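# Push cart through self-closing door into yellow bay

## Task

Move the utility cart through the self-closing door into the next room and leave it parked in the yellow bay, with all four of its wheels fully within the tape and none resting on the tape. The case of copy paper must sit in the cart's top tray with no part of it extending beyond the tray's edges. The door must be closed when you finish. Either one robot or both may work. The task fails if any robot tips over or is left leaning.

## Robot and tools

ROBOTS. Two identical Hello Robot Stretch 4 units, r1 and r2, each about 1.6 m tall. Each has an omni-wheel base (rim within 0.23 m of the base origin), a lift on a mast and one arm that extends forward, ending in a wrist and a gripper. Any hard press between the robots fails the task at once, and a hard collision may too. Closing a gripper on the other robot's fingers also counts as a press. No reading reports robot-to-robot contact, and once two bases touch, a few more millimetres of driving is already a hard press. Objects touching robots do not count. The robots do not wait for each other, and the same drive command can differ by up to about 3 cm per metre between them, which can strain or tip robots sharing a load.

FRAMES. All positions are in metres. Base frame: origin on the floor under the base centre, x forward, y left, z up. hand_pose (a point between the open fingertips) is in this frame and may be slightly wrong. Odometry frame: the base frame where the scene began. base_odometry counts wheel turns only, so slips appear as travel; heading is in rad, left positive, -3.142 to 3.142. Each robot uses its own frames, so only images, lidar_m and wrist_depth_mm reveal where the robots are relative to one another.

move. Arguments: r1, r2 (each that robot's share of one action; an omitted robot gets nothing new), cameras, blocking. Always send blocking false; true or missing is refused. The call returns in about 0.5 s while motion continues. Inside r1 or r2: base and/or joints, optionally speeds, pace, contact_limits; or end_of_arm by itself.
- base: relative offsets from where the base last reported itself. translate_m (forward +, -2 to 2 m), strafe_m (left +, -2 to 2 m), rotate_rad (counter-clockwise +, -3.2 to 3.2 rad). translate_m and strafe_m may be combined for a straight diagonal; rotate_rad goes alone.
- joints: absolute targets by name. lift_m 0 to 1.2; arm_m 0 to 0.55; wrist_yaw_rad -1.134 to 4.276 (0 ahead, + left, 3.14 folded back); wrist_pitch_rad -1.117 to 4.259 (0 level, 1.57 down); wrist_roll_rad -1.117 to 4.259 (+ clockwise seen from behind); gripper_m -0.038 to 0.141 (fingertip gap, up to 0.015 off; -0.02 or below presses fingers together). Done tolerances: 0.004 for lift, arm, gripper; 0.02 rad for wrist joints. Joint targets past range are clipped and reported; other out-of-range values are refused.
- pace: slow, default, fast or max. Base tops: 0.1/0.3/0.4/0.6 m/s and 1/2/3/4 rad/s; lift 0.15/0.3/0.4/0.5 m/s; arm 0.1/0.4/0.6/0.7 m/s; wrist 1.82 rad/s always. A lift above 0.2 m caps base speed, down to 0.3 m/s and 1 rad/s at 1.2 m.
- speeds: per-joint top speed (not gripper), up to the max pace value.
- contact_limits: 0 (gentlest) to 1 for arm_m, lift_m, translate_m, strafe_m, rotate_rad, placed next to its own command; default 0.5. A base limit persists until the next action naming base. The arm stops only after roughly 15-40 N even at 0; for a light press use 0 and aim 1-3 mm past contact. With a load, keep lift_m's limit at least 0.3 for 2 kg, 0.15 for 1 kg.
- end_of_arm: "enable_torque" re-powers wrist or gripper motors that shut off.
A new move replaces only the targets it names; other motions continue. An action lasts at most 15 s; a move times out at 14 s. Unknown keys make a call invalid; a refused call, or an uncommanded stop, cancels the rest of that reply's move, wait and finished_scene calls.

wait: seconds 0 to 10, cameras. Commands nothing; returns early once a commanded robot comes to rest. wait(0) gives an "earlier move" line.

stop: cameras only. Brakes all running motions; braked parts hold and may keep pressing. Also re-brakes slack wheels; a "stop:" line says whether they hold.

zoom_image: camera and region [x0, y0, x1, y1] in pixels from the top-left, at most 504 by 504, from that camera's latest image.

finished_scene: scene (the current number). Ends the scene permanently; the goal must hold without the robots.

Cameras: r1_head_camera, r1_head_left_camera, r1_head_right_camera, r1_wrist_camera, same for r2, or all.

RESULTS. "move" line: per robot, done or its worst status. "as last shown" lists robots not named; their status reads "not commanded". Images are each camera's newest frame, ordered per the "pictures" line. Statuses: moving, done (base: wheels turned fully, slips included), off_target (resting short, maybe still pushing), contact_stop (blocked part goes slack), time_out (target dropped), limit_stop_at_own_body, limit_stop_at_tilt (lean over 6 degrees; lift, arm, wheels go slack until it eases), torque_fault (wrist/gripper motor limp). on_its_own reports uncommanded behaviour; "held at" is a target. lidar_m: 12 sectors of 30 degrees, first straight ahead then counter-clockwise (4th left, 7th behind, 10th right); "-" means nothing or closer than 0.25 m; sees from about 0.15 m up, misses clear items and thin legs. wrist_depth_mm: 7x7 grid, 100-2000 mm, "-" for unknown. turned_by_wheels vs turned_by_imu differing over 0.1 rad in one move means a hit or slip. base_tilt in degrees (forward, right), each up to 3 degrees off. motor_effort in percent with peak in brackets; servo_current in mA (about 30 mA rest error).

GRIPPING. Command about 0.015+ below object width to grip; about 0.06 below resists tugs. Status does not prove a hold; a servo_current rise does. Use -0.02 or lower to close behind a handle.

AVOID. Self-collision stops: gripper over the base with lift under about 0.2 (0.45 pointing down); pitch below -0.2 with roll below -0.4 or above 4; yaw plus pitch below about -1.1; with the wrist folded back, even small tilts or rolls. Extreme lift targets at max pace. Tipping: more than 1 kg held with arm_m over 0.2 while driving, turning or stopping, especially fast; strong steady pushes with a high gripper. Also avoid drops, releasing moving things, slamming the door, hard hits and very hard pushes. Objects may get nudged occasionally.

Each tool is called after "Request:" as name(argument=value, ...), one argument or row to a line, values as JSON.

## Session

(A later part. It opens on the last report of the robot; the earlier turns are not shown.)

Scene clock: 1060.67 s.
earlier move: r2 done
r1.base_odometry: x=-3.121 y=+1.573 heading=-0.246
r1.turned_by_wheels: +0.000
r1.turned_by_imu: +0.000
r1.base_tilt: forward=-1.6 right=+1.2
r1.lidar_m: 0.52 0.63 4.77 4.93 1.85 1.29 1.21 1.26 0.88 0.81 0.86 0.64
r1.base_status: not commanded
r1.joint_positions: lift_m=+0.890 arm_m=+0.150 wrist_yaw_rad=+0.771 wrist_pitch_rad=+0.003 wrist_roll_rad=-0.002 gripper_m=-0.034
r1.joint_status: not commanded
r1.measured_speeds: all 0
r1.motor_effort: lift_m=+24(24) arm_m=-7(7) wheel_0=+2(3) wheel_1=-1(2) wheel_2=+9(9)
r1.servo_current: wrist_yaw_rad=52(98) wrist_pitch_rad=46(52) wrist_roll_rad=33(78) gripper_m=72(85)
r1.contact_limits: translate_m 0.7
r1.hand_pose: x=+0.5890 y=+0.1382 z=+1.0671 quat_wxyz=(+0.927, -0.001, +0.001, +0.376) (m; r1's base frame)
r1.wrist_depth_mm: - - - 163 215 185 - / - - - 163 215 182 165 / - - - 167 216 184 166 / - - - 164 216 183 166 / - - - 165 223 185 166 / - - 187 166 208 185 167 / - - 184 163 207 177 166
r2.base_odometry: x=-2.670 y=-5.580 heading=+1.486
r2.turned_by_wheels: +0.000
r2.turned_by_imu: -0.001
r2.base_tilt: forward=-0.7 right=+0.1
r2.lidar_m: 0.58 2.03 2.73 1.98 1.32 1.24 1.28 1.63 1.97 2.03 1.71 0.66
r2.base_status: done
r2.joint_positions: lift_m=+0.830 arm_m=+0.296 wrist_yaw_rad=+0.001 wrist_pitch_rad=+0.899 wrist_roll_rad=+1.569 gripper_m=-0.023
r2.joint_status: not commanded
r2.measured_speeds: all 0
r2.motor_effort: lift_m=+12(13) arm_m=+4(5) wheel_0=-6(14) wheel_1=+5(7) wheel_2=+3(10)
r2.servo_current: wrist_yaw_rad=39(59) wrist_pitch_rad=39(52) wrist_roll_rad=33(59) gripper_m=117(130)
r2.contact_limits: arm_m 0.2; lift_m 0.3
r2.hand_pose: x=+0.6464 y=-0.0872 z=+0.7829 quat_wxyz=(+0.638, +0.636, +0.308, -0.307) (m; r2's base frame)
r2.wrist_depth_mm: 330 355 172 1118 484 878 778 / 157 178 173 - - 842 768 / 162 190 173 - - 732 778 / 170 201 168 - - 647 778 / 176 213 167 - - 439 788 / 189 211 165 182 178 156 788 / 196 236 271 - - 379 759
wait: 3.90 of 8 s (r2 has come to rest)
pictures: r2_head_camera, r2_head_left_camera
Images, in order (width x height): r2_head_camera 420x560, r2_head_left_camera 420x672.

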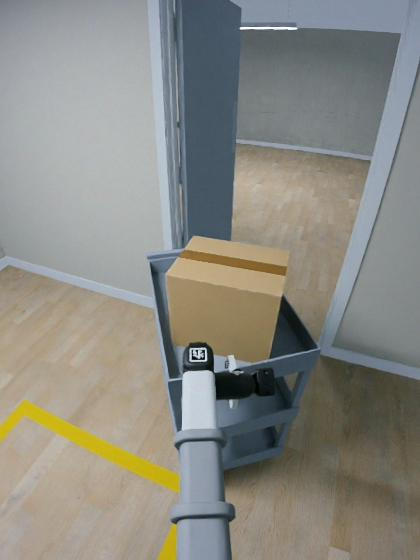

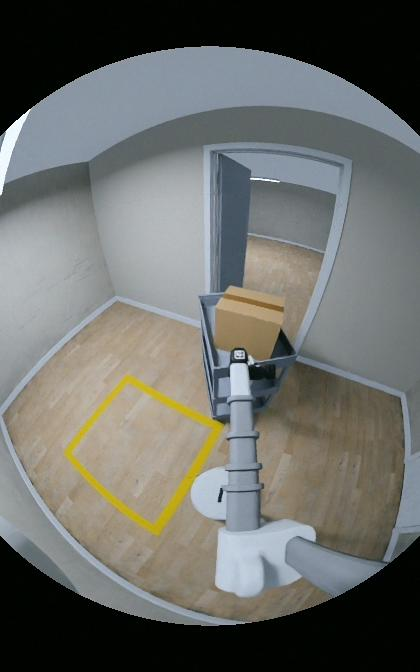

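Request:
move(
  blocking=false,
  r2={"base":{"translate_m":-0.2,"strafe_m":0.3},"pace":"slow"},
  cameras=[],
)

Request:
wait(
  seconds=8,
  cameras=[],
)

Request:
move(
  blocking=false,
  r2={"base":{"rotate_rad":-0.3},"pace":"slow"},
  cameras=[],
)

Request:
wait(
  seconds=8,
  cameras=["r2_head_camera","r2_head_left_camera"],
)

Scene clock: 1071.63 s.
move: r2 moving
r1: as last shown
r1.lidar_m: 0.53 0.62 4.79 4.94 1.81 1.28 1.22 1.25 0.86 0.83 0.84 0.65
r1.motor_effort: lift_m=+24(24) arm_m=-7(7) wheel_0=+2(2) wheel_1=-1(2) wheel_2=+8(9)
r1.servo_current: wrist_yaw_rad=78(78) wrist_pitch_rad=39(46) wrist_roll_rad=46(65) gripper_m=72(78)
r1.contact_limits: translate_m 0.7
r1.wrist_depth_mm: - - - 162 213 186 - / - - - 163 216 182 165 / - - - 167 216 184 166 / - - - 164 216 185 166 / - - - 164 222 185 166 / - - 188 166 206 185 167 / - - 184 163 208 177 166
r2.base_odometry: x=-2.681 y=-5.586 heading=+1.486
r2.turned_by_wheels: +0.000
r2.turned_by_imu: +0.000
r2.base_tilt: forward=-0.7 right=+0.0
r2.lidar_m: 0.58 2.05 2.69 1.96 1.32 1.20 1.25 1.62 1.98 2.05 1.72 0.65
r2.base_status: translate_m moving; strafe_m moving
r2.joint_positions: lift_m=+0.830 arm_m=+0.296 wrist_yaw_rad=+0.000 wrist_pitch_rad=+0.899 wrist_roll_rad=+1.569 gripper_m=-0.023
r2.joint_status: not commanded
r2.measured_speeds: translate_m=-0.026 strafe_m=+0.040 rotate_rad=+0.000 lift_m=+0.000 arm_m=+0.000 wrist_yaw_rad=+0.000 wrist_pitch_rad=+0.000 wrist_roll_rad=+0.000
r2.motor_effort: lift_m=+12(13) arm_m=+4(5) wheel_0=-10(14) wheel_1=+4(7) wheel_2=+3(7)
r2.servo_current: wrist_yaw_rad=46(52) wrist_pitch_rad=39(46) wrist_roll_rad=39(52) gripper_m=124(124)
r2.contact_limits: arm_m 0.2; lift_m 0.3
r2.hand_pose: x=+0.6464 y=-0.0874 z=+0.7829 quat_wxyz=(+0.638, +0.636, +0.308, -0.307) (m; r2's base frame)
r2.wrist_depth_mm: 158 - 171 1118 480 854 768 / 156 178 172 - - 831 778 / 162 189 173 - - 732 778 / 170 200 168 - - 647 768 / 176 213 167 183 - 427 768 / 189 211 159 182 177 157 778 / 197 236 270 - - 387 768
pictures: none
No camera images: "cameras" was empty.

Scene clock: 1076.03 s.
earlier move: r2 done
r1.base_odometry: x=-3.121 y=+1.573 heading=-0.246
r1.turned_by_wheels: +0.000
r1.turned_by_imu: +0.000
r1.base_tilt: forward=-1.6 right=+1.2
r1.lidar_m: 0.53 0.63 4.78 4.95 1.85 1.29 1.20 1.24 0.89 0.82 0.86 0.64
r1.base_status: not commanded
r1.joint_positions: lift_m=+0.890 arm_m=+0.150 wrist_yaw_rad=+0.771 wrist_pitch_rad=+0.003 wrist_roll_rad=-0.002 gripper_m=-0.034
r1.joint_status: not commanded
r1.measured_speeds: all 0
r1.motor_effort: lift_m=+24(24) arm_m=-7(7) wheel_0=+2(3) wheel_1=-1(2) wheel_2=+9(9)
r1.servo_current: wrist_yaw_rad=65(91) wrist_pitch_rad=46(52) wrist_roll_rad=39(72) gripper_m=65(78)
r1.contact_limits: translate_m 0.7
r1.hand_pose: x=+0.5890 y=+0.1382 z=+1.0671 quat_wxyz=(+0.927, -0.001, +0.001, +0.376) (m; r1's base frame)
r1.wrist_depth_mm: - - - 163 214 186 - / - - - 164 215 182 165 / - - - 167 216 184 166 / - - - 164 216 184 167 / - - - 165 222 185 166 / - - 187 165 207 185 166 / - - 183 163 206 177 167
r2.base_odometry: x=-2.986 y=-5.754 heading=+1.486
r2.turned_by_wheels: +0.000
r2.turned_by_imu: -0.001
r2.base_tilt: forward=-0.7 right=+0.1
r2.lidar_m: 0.57 2.45 2.53 1.48 1.00 0.93 0.96 1.22 2.16 2.25 2.04 0.61
r2.base_status: done
r2.joint_positions: lift_m=+0.830 arm_m=+0.296 wrist_yaw_rad=-0.001 wrist_pitch_rad=+0.899 wrist_roll_rad=+1.571 gripper_m=-0.023
r2.joint_status: not commanded
r2.measured_speeds: all 0
r2.motor_effort: lift_m=+12(13) arm_m=+5(5) wheel_0=-6(14) wheel_1=+2(7) wheel_2=+3(7)
r2.servo_current: wrist_yaw_rad=46(65) wrist_pitch_rad=46(46) wrist_roll_rad=39(59) gripper_m=124(124)
r2.contact_limits: arm_m 0.2; lift_m 0.3
r2.hand_pose: x=+0.6462 y=-0.0876 z=+0.7829 quat_wxyz=(+0.637, +0.637, +0.307, -0.308) (m; r2's base frame)
r2.wrist_depth_mm: 117 137 154 147 174 - 750 / 129 150 169 156 - 384 741 / 145 172 195 154 - 392 750 / 167 198 222 170 - 430 798 / 193 234 154 172 - 661 788 / 228 263 166 178 178 647 778 / 268 140 154 - 430 854 768
wait: 4.40 of 8 s (r2 has come to rest)
pictures: none
No camera images: "cameras" was empty.

Scene clock: 1076.53 s.
move: r2 moving
r1: as last shown
r1.base_tilt: forward=-1.5 right=+1.3
r1.lidar_m: 0.54 0.63 4.78 4.94 1.81 1.28 1.21 1.25 0.88 0.83 0.86 0.62
r1.motor_effort: lift_m=+24(24) arm_m=-7(7) wheel_0=+2(2) wheel_1=-1(2) wheel_2=+8(9)
r1.servo_current: wrist_yaw_rad=65(85) wrist_pitch_rad=52(52) wrist_roll_rad=39(65) gripper_m=72(78)
r1.contact_limits: translate_m 0.7
r1.wrist_depth_mm: - - - 162 214 186 - / - - - 163 216 182 165 / - - - 167 215 183 165 / - - - 165 216 185 166 / - - - 165 221 185 166 / - - 187 166 207 185 166 / - - 184 163 207 177 166
r2.base_odometry: x=-2.986 y=-5.754 heading=+1.363
r2.turned_by_wheels: -0.123
r2.turned_by_imu: -0.119
r2.base_tilt: forward=-0.7 right=+0.0
r2.lidar_m: 0.61 2.22 2.54 1.81 1.06 0.93 0.94 1.10 2.03 2.20 2.13 0.66
r2.base_status: rotate_rad moving
r2.joint_positions: lift_m=+0.830 arm_m=+0.296 wrist_yaw_rad=+0.005 wrist_pitch_rad=+0.899 wrist_roll_rad=+1.571 gripper_m=-0.023
r2.joint_status: not commanded
r2.measured_speeds: translate_m=+0.000 strafe_m=-0.002 rotate_rad=-0.490 lift_m=+0.000 arm_m=+0.000 wrist_yaw_rad=+0.000 wrist_pitch_rad=+0.000 wrist_roll_rad=+0.000
r2.motor_effort: lift_m=+12(12) arm_m=+5(6) wheel_0=+15(19) wheel_1=+9(12) wheel_2=+18(18)
r2.servo_current: wrist_yaw_rad=59(59) wrist_pitch_rad=39(46) wrist_roll_rad=46(59) gripper_m=111(124)
r2.contact_limits: arm_m 0.2; lift_m 0.3
r2.hand_pose: x=+0.6468 y=-0.0864 z=+0.7829 quat_wxyz=(+0.638, +0.636, +0.309, -0.306) (m; r2's base frame)
r2.wrist_depth_mm: 131 145 153 173 473 410 768 / 140 159 156 173 - 418 759 / 150 176 186 171 - 433 778 / 165 193 214 175 - 445 - / 180 217 163 178 - 430 778 / 200 230 166 180 178 442 788 / 224 274 - - - 427 768
pictures: none
No camera images: "cameras" was empty.

Scene clock: 1077.43 s.
earlier move: r2 done
r1.base_odometry: x=-3.121 y=+1.573 heading=-0.246
r1.turned_by_wheels: +0.000
r1.turned_by_imu: +0.000
r1.base_tilt: forward=-1.6 right=+1.2
r1.lidar_m: 0.53 0.62 4.78 4.95 1.82 1.29 1.19 1.25 0.86 0.83 0.83 0.63
r1.base_status: not commanded
r1.joint_positions: lift_m=+0.890 arm_m=+0.150 wrist_yaw_rad=+0.771 wrist_pitch_rad=+0.003 wrist_roll_rad=-0.002 gripper_m=-0.034
r1.joint_status: not commanded
r1.measured_speeds: all 0
r1.motor_effort: lift_m=+24(24) arm_m=-7(7) wheel_0=+2(2) wheel_1=-1(2) wheel_2=+9(9)
r1.servo_current: wrist_yaw_rad=65(85) wrist_pitch_rad=39(52) wrist_roll_rad=52(65) gripper_m=72(78)
r1.contact_limits: translate_m 0.7
r1.hand_pose: x=+0.5890 y=+0.1382 z=+1.0671 quat_wxyz=(+0.927, -0.001, +0.001, +0.376) (m; r1's base frame)
r1.wrist_depth_mm: - - - 163 213 186 - / - - - 163 216 183 165 / - - - 167 216 184 165 / - - - 164 216 184 166 / - - - 165 223 185 166 / - - 187 166 207 185 167 / - - 185 163 207 177 167
r2.base_odometry: x=-2.986 y=-5.754 heading=+1.187
r2.turned_by_wheels: -0.175
r2.turned_by_imu: -0.171
r2.base_tilt: forward=-0.7 right=+0.0
r2.lidar_m: 0.56 2.03 2.57 2.52 1.22 0.95 0.93 0.99 1.55 2.18 2.39 0.67
r2.base_status: done
r2.joint_positions: lift_m=+0.830 arm_m=+0.296 wrist_yaw_rad=-0.002 wrist_pitch_rad=+0.899 wrist_roll_rad=+1.569 gripper_m=-0.024
r2.joint_status: not commanded
r2.measured_speeds: all 0
r2.motor_effort: lift_m=+12(12) arm_m=+5(6) wheel_0=+7(19) wheel_1=+6(12) wheel_2=+2(18)
r2.servo_current: wrist_yaw_rad=39(59) wrist_pitch_rad=39(46) wrist_roll_rad=52(59) gripper_m=104(124)
r2.contact_limits: arm_m 0.2; lift_m 0.3
r2.hand_pose: x=+0.6461 y=-0.0877 z=+0.7829 quat_wxyz=(+0.637, +0.637, +0.307, -0.308) (m; r2's base frame)
r2.wrist_depth_mm: 324 329 - 1182 976 878 778 / 167 183 - 539 469 866 778 / 167 193 173 - - 831 788 / 172 204 170 - - 668 778 / 175 211 169 - - 427 768 / 182 206 163 180 178 157 759 / 187 214 256 - - 387 768
wait: 0.90 of 8 s (r2 has come to rest)
pictures: r2_head_camera, r2_head_left_camera
Images, in order (width x height): r2_head_camera 420x560, r2_head_left_camera 420x672.

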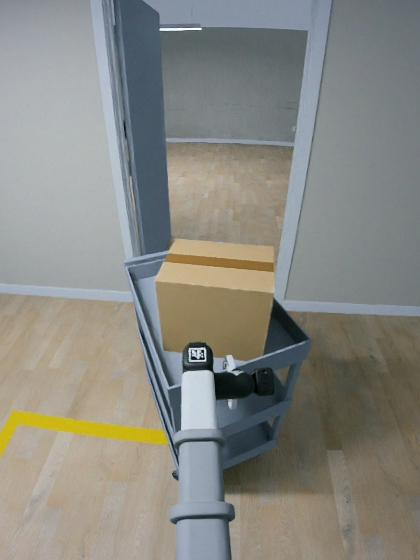

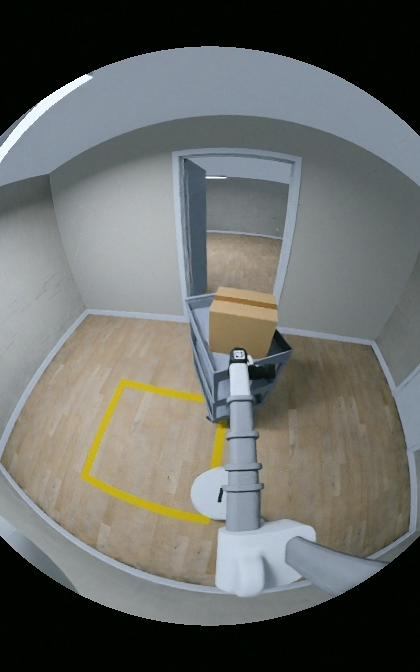

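Request:
move(
  blocking=false,
  r2={"base":{"translate_m":-0.12,"strafe_m":0.45},"pace":"slow"},
  cameras=[],
)

Request:
wait(
  seconds=8,
  cameras=[],
)

Request:
move(
  blocking=false,
  r2={"base":{"rotate_rad":-0.35},"pace":"slow"},
  cameras=[],
)

Request:
wait(
  seconds=8,
  cameras=["r2_head_camera","r2_head_left_camera","r2_head_right_camera"],
)

Scene clock: 1085.10 s.
move: r2 moving
r1: as last shown
r1.lidar_m: 0.54 0.63 4.78 4.94 1.83 1.31 1.22 1.27 0.88 0.82 0.85 0.64
r1.motor_effort: lift_m=+24(24) arm_m=-7(7) wheel_0=+2(2) wheel_1=-2(2) wheel_2=+8(9)
r1.servo_current: wrist_yaw_rad=65(72) wrist_pitch_rad=46(46) wrist_roll_rad=46(59) gripper_m=65(72)
r1.contact_limits: translate_m 0.7
r1.wrist_depth_mm: - - - 162 214 186 - / - - - 163 215 182 165 / - - - 167 216 183 165 / - - - 164 216 184 166 / - - - 165 222 185 166 / - - 187 166 207 185 167 / - - 183 163 208 177 166
r2.base_odometry: x=-2.999 y=-5.752 heading=+1.188
r2.turned_by_wheels: +0.000
r2.turned_by_imu: +0.001
r2.base_tilt: forward=-0.6 right=+0.1
r2.lidar_m: 0.57 2.06 2.54 2.49 1.19 0.93 0.92 1.00 1.53 2.21 2.39 0.68
r2.base_status: translate_m moving; strafe_m moving
r2.joint_positions: lift_m=+0.830 arm_m=+0.296 wrist_yaw_rad=-0.002 wrist_pitch_rad=+0.899 wrist_roll_rad=+1.569 gripper_m=-0.024
r2.joint_status: not commanded
r2.measured_speeds: translate_m=-0.013 strafe_m=+0.048 rotate_rad=+0.000 lift_m=+0.000 arm_m=+0.000 wrist_yaw_rad=+0.000 wrist_pitch_rad=+0.000 wrist_roll_rad=+0.000
r2.motor_effort: lift_m=+12(12) arm_m=+5(6) wheel_0=-10(12) wheel_1=+7(8) wheel_2=+6(6)
r2.servo_current: wrist_yaw_rad=52(59) wrist_pitch_rad=39(46) wrist_roll_rad=52(52) gripper_m=111(111)
r2.contact_limits: arm_m 0.2; lift_m 0.3
r2.hand_pose: x=+0.6461 y=-0.0877 z=+0.7829 quat_wxyz=(+0.637, +0.637, +0.307, -0.308) (m; r2's base frame)
r2.wrist_depth_mm: 324 329 - 1182 976 878 778 / 165 186 - 530 462 854 778 / 167 197 173 - - 831 788 / 172 204 170 - - 661 768 / 175 211 169 - - 430 759 / 182 204 166 180 178 158 750 / 188 219 258 - - 384 768
pictures: none
No camera images: "cameras" was empty.

Scene clock: 1090.50 s.
earlier move: r2 done
r1.base_odometry: x=-3.121 y=+1.573 heading=-0.246
r1.turned_by_wheels: +0.000
r1.turned_by_imu: +0.000
r1.base_tilt: forward=-1.6 right=+1.2
r1.lidar_m: 0.53 0.63 4.79 4.94 1.84 1.28 1.20 1.25 0.85 0.81 0.84 0.63
r1.base_status: not commanded
r1.joint_positions: lift_m=+0.890 arm_m=+0.150 wrist_yaw_rad=+0.771 wrist_pitch_rad=+0.003 wrist_roll_rad=-0.002 gripper_m=-0.034
r1.joint_status: not commanded
r1.measured_speeds: all 0
r1.motor_effort: lift_m=+24(24) arm_m=-7(7) wheel_0=+2(3) wheel_1=-1(2) wheel_2=+8(9)
r1.servo_current: wrist_yaw_rad=78(98) wrist_pitch_rad=39(52) wrist_roll_rad=46(65) gripper_m=65(78)
r1.contact_limits: translate_m 0.7
r1.hand_pose: x=+0.5890 y=+0.1382 z=+1.0671 quat_wxyz=(+0.927, -0.001, +0.001, +0.376) (m; r1's base frame)
r1.wrist_depth_mm: - - - 163 214 186 - / - - - 163 214 182 165 / - - - 167 216 183 165 / - - - 164 216 184 166 / - - - 165 222 185 166 / - - 188 166 206 185 167 / - - 183 163 207 176 167
r2.base_odometry: x=-3.448 y=-5.697 heading=+1.187
r2.turned_by_wheels: -0.001
r2.turned_by_imu: -0.003
r2.base_tilt: forward=-0.7 right=+0.0
r2.lidar_m: 0.60 2.19 2.13 2.07 0.98 0.76 0.74 0.83 1.24 2.61 2.65 0.56
r2.base_status: done
r2.joint_positions: lift_m=+0.830 arm_m=+0.296 wrist_yaw_rad=-0.002 wrist_pitch_rad=+0.899 wrist_roll_rad=+1.572 gripper_m=-0.024
r2.joint_status: not commanded
r2.measured_speeds: all 0
r2.motor_effort: lift_m=+12(13) arm_m=+5(6) wheel_0=-8(16) wheel_1=+2(8) wheel_2=+1(9)
r2.servo_current: wrist_yaw_rad=46(65) wrist_pitch_rad=39(52) wrist_roll_rad=52(65) gripper_m=104(117)
r2.contact_limits: arm_m 0.2; lift_m 0.3
r2.hand_pose: x=+0.6461 y=-0.0879 z=+0.7829 quat_wxyz=(+0.636, +0.638, +0.306, -0.308) (m; r2's base frame)
r2.wrist_depth_mm: 110 121 136 122 144 - - / 120 140 160 127 156 - 384 / 142 164 197 138 168 - 741 / 169 203 239 151 - 410 778 / 213 267 143 170 - 732 778 / 282 307 165 177 179 842 788 / 306 151 153 - 469 891 768
wait: 5.40 of 8 s (r2 has come to rest)
pictures: none
No camera images: "cameras" was empty.

Scene clock: 1091.00 s.
move: r2 moving
r1: as last shown
r1.base_tilt: forward=-1.5 right=+1.3
r1.lidar_m: 0.53 0.61 4.76 4.92 1.84 1.30 1.20 1.26 0.89 0.82 0.86 0.64
r1.motor_effort: lift_m=+24(24) arm_m=-7(7) wheel_0=+3(3) wheel_1=-1(2) wheel_2=+9(9)
r1.servo_current: wrist_yaw_rad=78(78) wrist_pitch_rad=39(46) wrist_roll_rad=39(59) gripper_m=72(72)
r1.contact_limits: translate_m 0.7
r1.wrist_depth_mm: - - - 163 214 185 - / - - - 163 215 183 165 / - - - 167 216 183 165 / - - - 164 216 184 166 / - - - 165 223 185 166 / - - 188 167 207 185 167 / - - 183 163 208 177 167
r2.base_odometry: x=-3.448 y=-5.697 heading=+1.064
r2.turned_by_wheels: -0.123
r2.turned_by_imu: -0.118
r2.base_tilt: forward=-0.7 right=+0.1
r2.lidar_m: 0.61 2.14 2.19 2.08 1.10 0.77 0.74 0.79 1.07 2.61 2.70 0.62
r2.base_status: rotate_rad moving
r2.joint_positions: lift_m=+0.830 arm_m=+0.296 wrist_yaw_rad=+0.005 wrist_pitch_rad=+0.899 wrist_roll_rad=+1.572 gripper_m=-0.024
r2.joint_status: not commanded
r2.measured_speeds: translate_m=+0.001 strafe_m=+0.000 rotate_rad=-0.489 lift_m=+0.000 arm_m=+0.000 wrist_yaw_rad=+0.000 wrist_pitch_rad=+0.000 wrist_roll_rad=+0.000
r2.motor_effort: lift_m=+12(12) arm_m=+5(6) wheel_0=+21(21) wheel_1=+10(12) wheel_2=+18(18)
r2.servo_current: wrist_yaw_rad=46(52) wrist_pitch_rad=46(46) wrist_roll_rad=33(59) gripper_m=104(117)
r2.contact_limits: arm_m 0.2; lift_m 0.3
r2.hand_pose: x=+0.6467 y=-0.0865 z=+0.7829 quat_wxyz=(+0.637, +0.636, +0.309, -0.306) (m; r2's base frame)
r2.wrist_depth_mm: 113 128 145 142 166 - 750 / 126 144 166 147 - 379 668 / 141 166 188 155 - 387 759 / 164 193 222 166 - 421 788 / 190 233 155 170 - 676 788 / 229 263 161 180 179 676 778 / 273 150 154 - 433 854 768
pictures: none
No camera images: "cameras" was empty.

Scene clock: 1091.97 s.
earlier move: r2 done
r1.base_odometry: x=-3.121 y=+1.573 heading=-0.246
r1.turned_by_wheels: +0.000
r1.turned_by_imu: +0.000
r1.base_tilt: forward=-1.5 right=+1.3
r1.lidar_m: 0.53 0.61 4.79 4.92 1.81 1.29 1.20 1.26 0.89 0.82 0.86 0.62
r1.base_status: not commanded
r1.joint_positions: lift_m=+0.890 arm_m=+0.150 wrist_yaw_rad=+0.771 wrist_pitch_rad=+0.003 wrist_roll_rad=-0.002 gripper_m=-0.034
r1.joint_status: not commanded
r1.measured_speeds: all 0
r1.motor_effort: lift_m=+24(24) arm_m=-7(7) wheel_0=+2(3) wheel_1=-1(2) wheel_2=+8(9)
r1.servo_current: wrist_yaw_rad=72(91) wrist_pitch_rad=39(46) wrist_roll_rad=33(59) gripper_m=65(78)
r1.contact_limits: translate_m 0.7
r1.hand_pose: x=+0.5890 y=+0.1382 z=+1.0671 quat_wxyz=(+0.927, -0.001, +0.001, +0.376) (m; r1's base frame)
r1.wrist_depth_mm: - - - 162 214 186 - / - - - 163 216 182 165 / - - - 167 216 183 166 / - - - 164 216 185 167 / - - - 165 223 185 167 / - - 187 166 207 185 166 / - - 184 163 208 177 167
r2.base_odometry: x=-3.448 y=-5.697 heading=+0.839
r2.turned_by_wheels: -0.226
r2.turned_by_imu: -0.220
r2.base_tilt: forward=-0.7 right=+0.1
r2.lidar_m: 0.54 2.06 2.41 2.10 1.49 0.87 0.75 0.75 0.91 1.65 2.64 0.68
r2.base_status: done
r2.joint_positions: lift_m=+0.830 arm_m=+0.296 wrist_yaw_rad=-0.001 wrist_pitch_rad=+0.899 wrist_roll_rad=+1.570 gripper_m=-0.024
r2.joint_status: not commanded
r2.measured_speeds: all 0
r2.motor_effort: lift_m=+12(13) arm_m=+5(6) wheel_0=+8(21) wheel_1=+7(12) wheel_2=+5(18)
r2.servo_current: wrist_yaw_rad=33(59) wrist_pitch_rad=39(46) wrist_roll_rad=52(65) gripper_m=111(117)
r2.contact_limits: arm_m 0.2; lift_m 0.3
r2.hand_pose: x=+0.6462 y=-0.0876 z=+0.7829 quat_wxyz=(+0.637, +0.637, +0.307, -0.308) (m; r2's base frame)
r2.wrist_depth_mm: 334 336 - 1160 946 878 768 / 160 180 175 - 459 842 778 / 163 190 172 - - 741 768 / 169 200 170 - - 654 788 / 175 210 168 - - 436 778 / 182 206 165 181 178 156 759 / 189 224 262 - - - 759
wait: 0.97 of 8 s (r2 has come to rest)
pictures: r2_head_camera, r2_head_left_camera, r2_head_right_camera
Images, in order (width x height): r2_head_camera 420x560, r2_head_left_camera 420x672, r2_head_right_camera 420x672.

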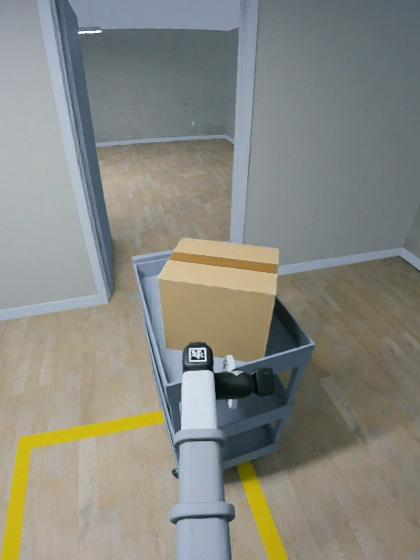

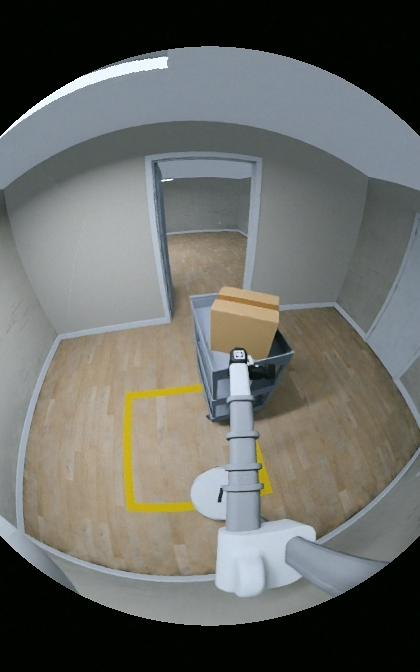

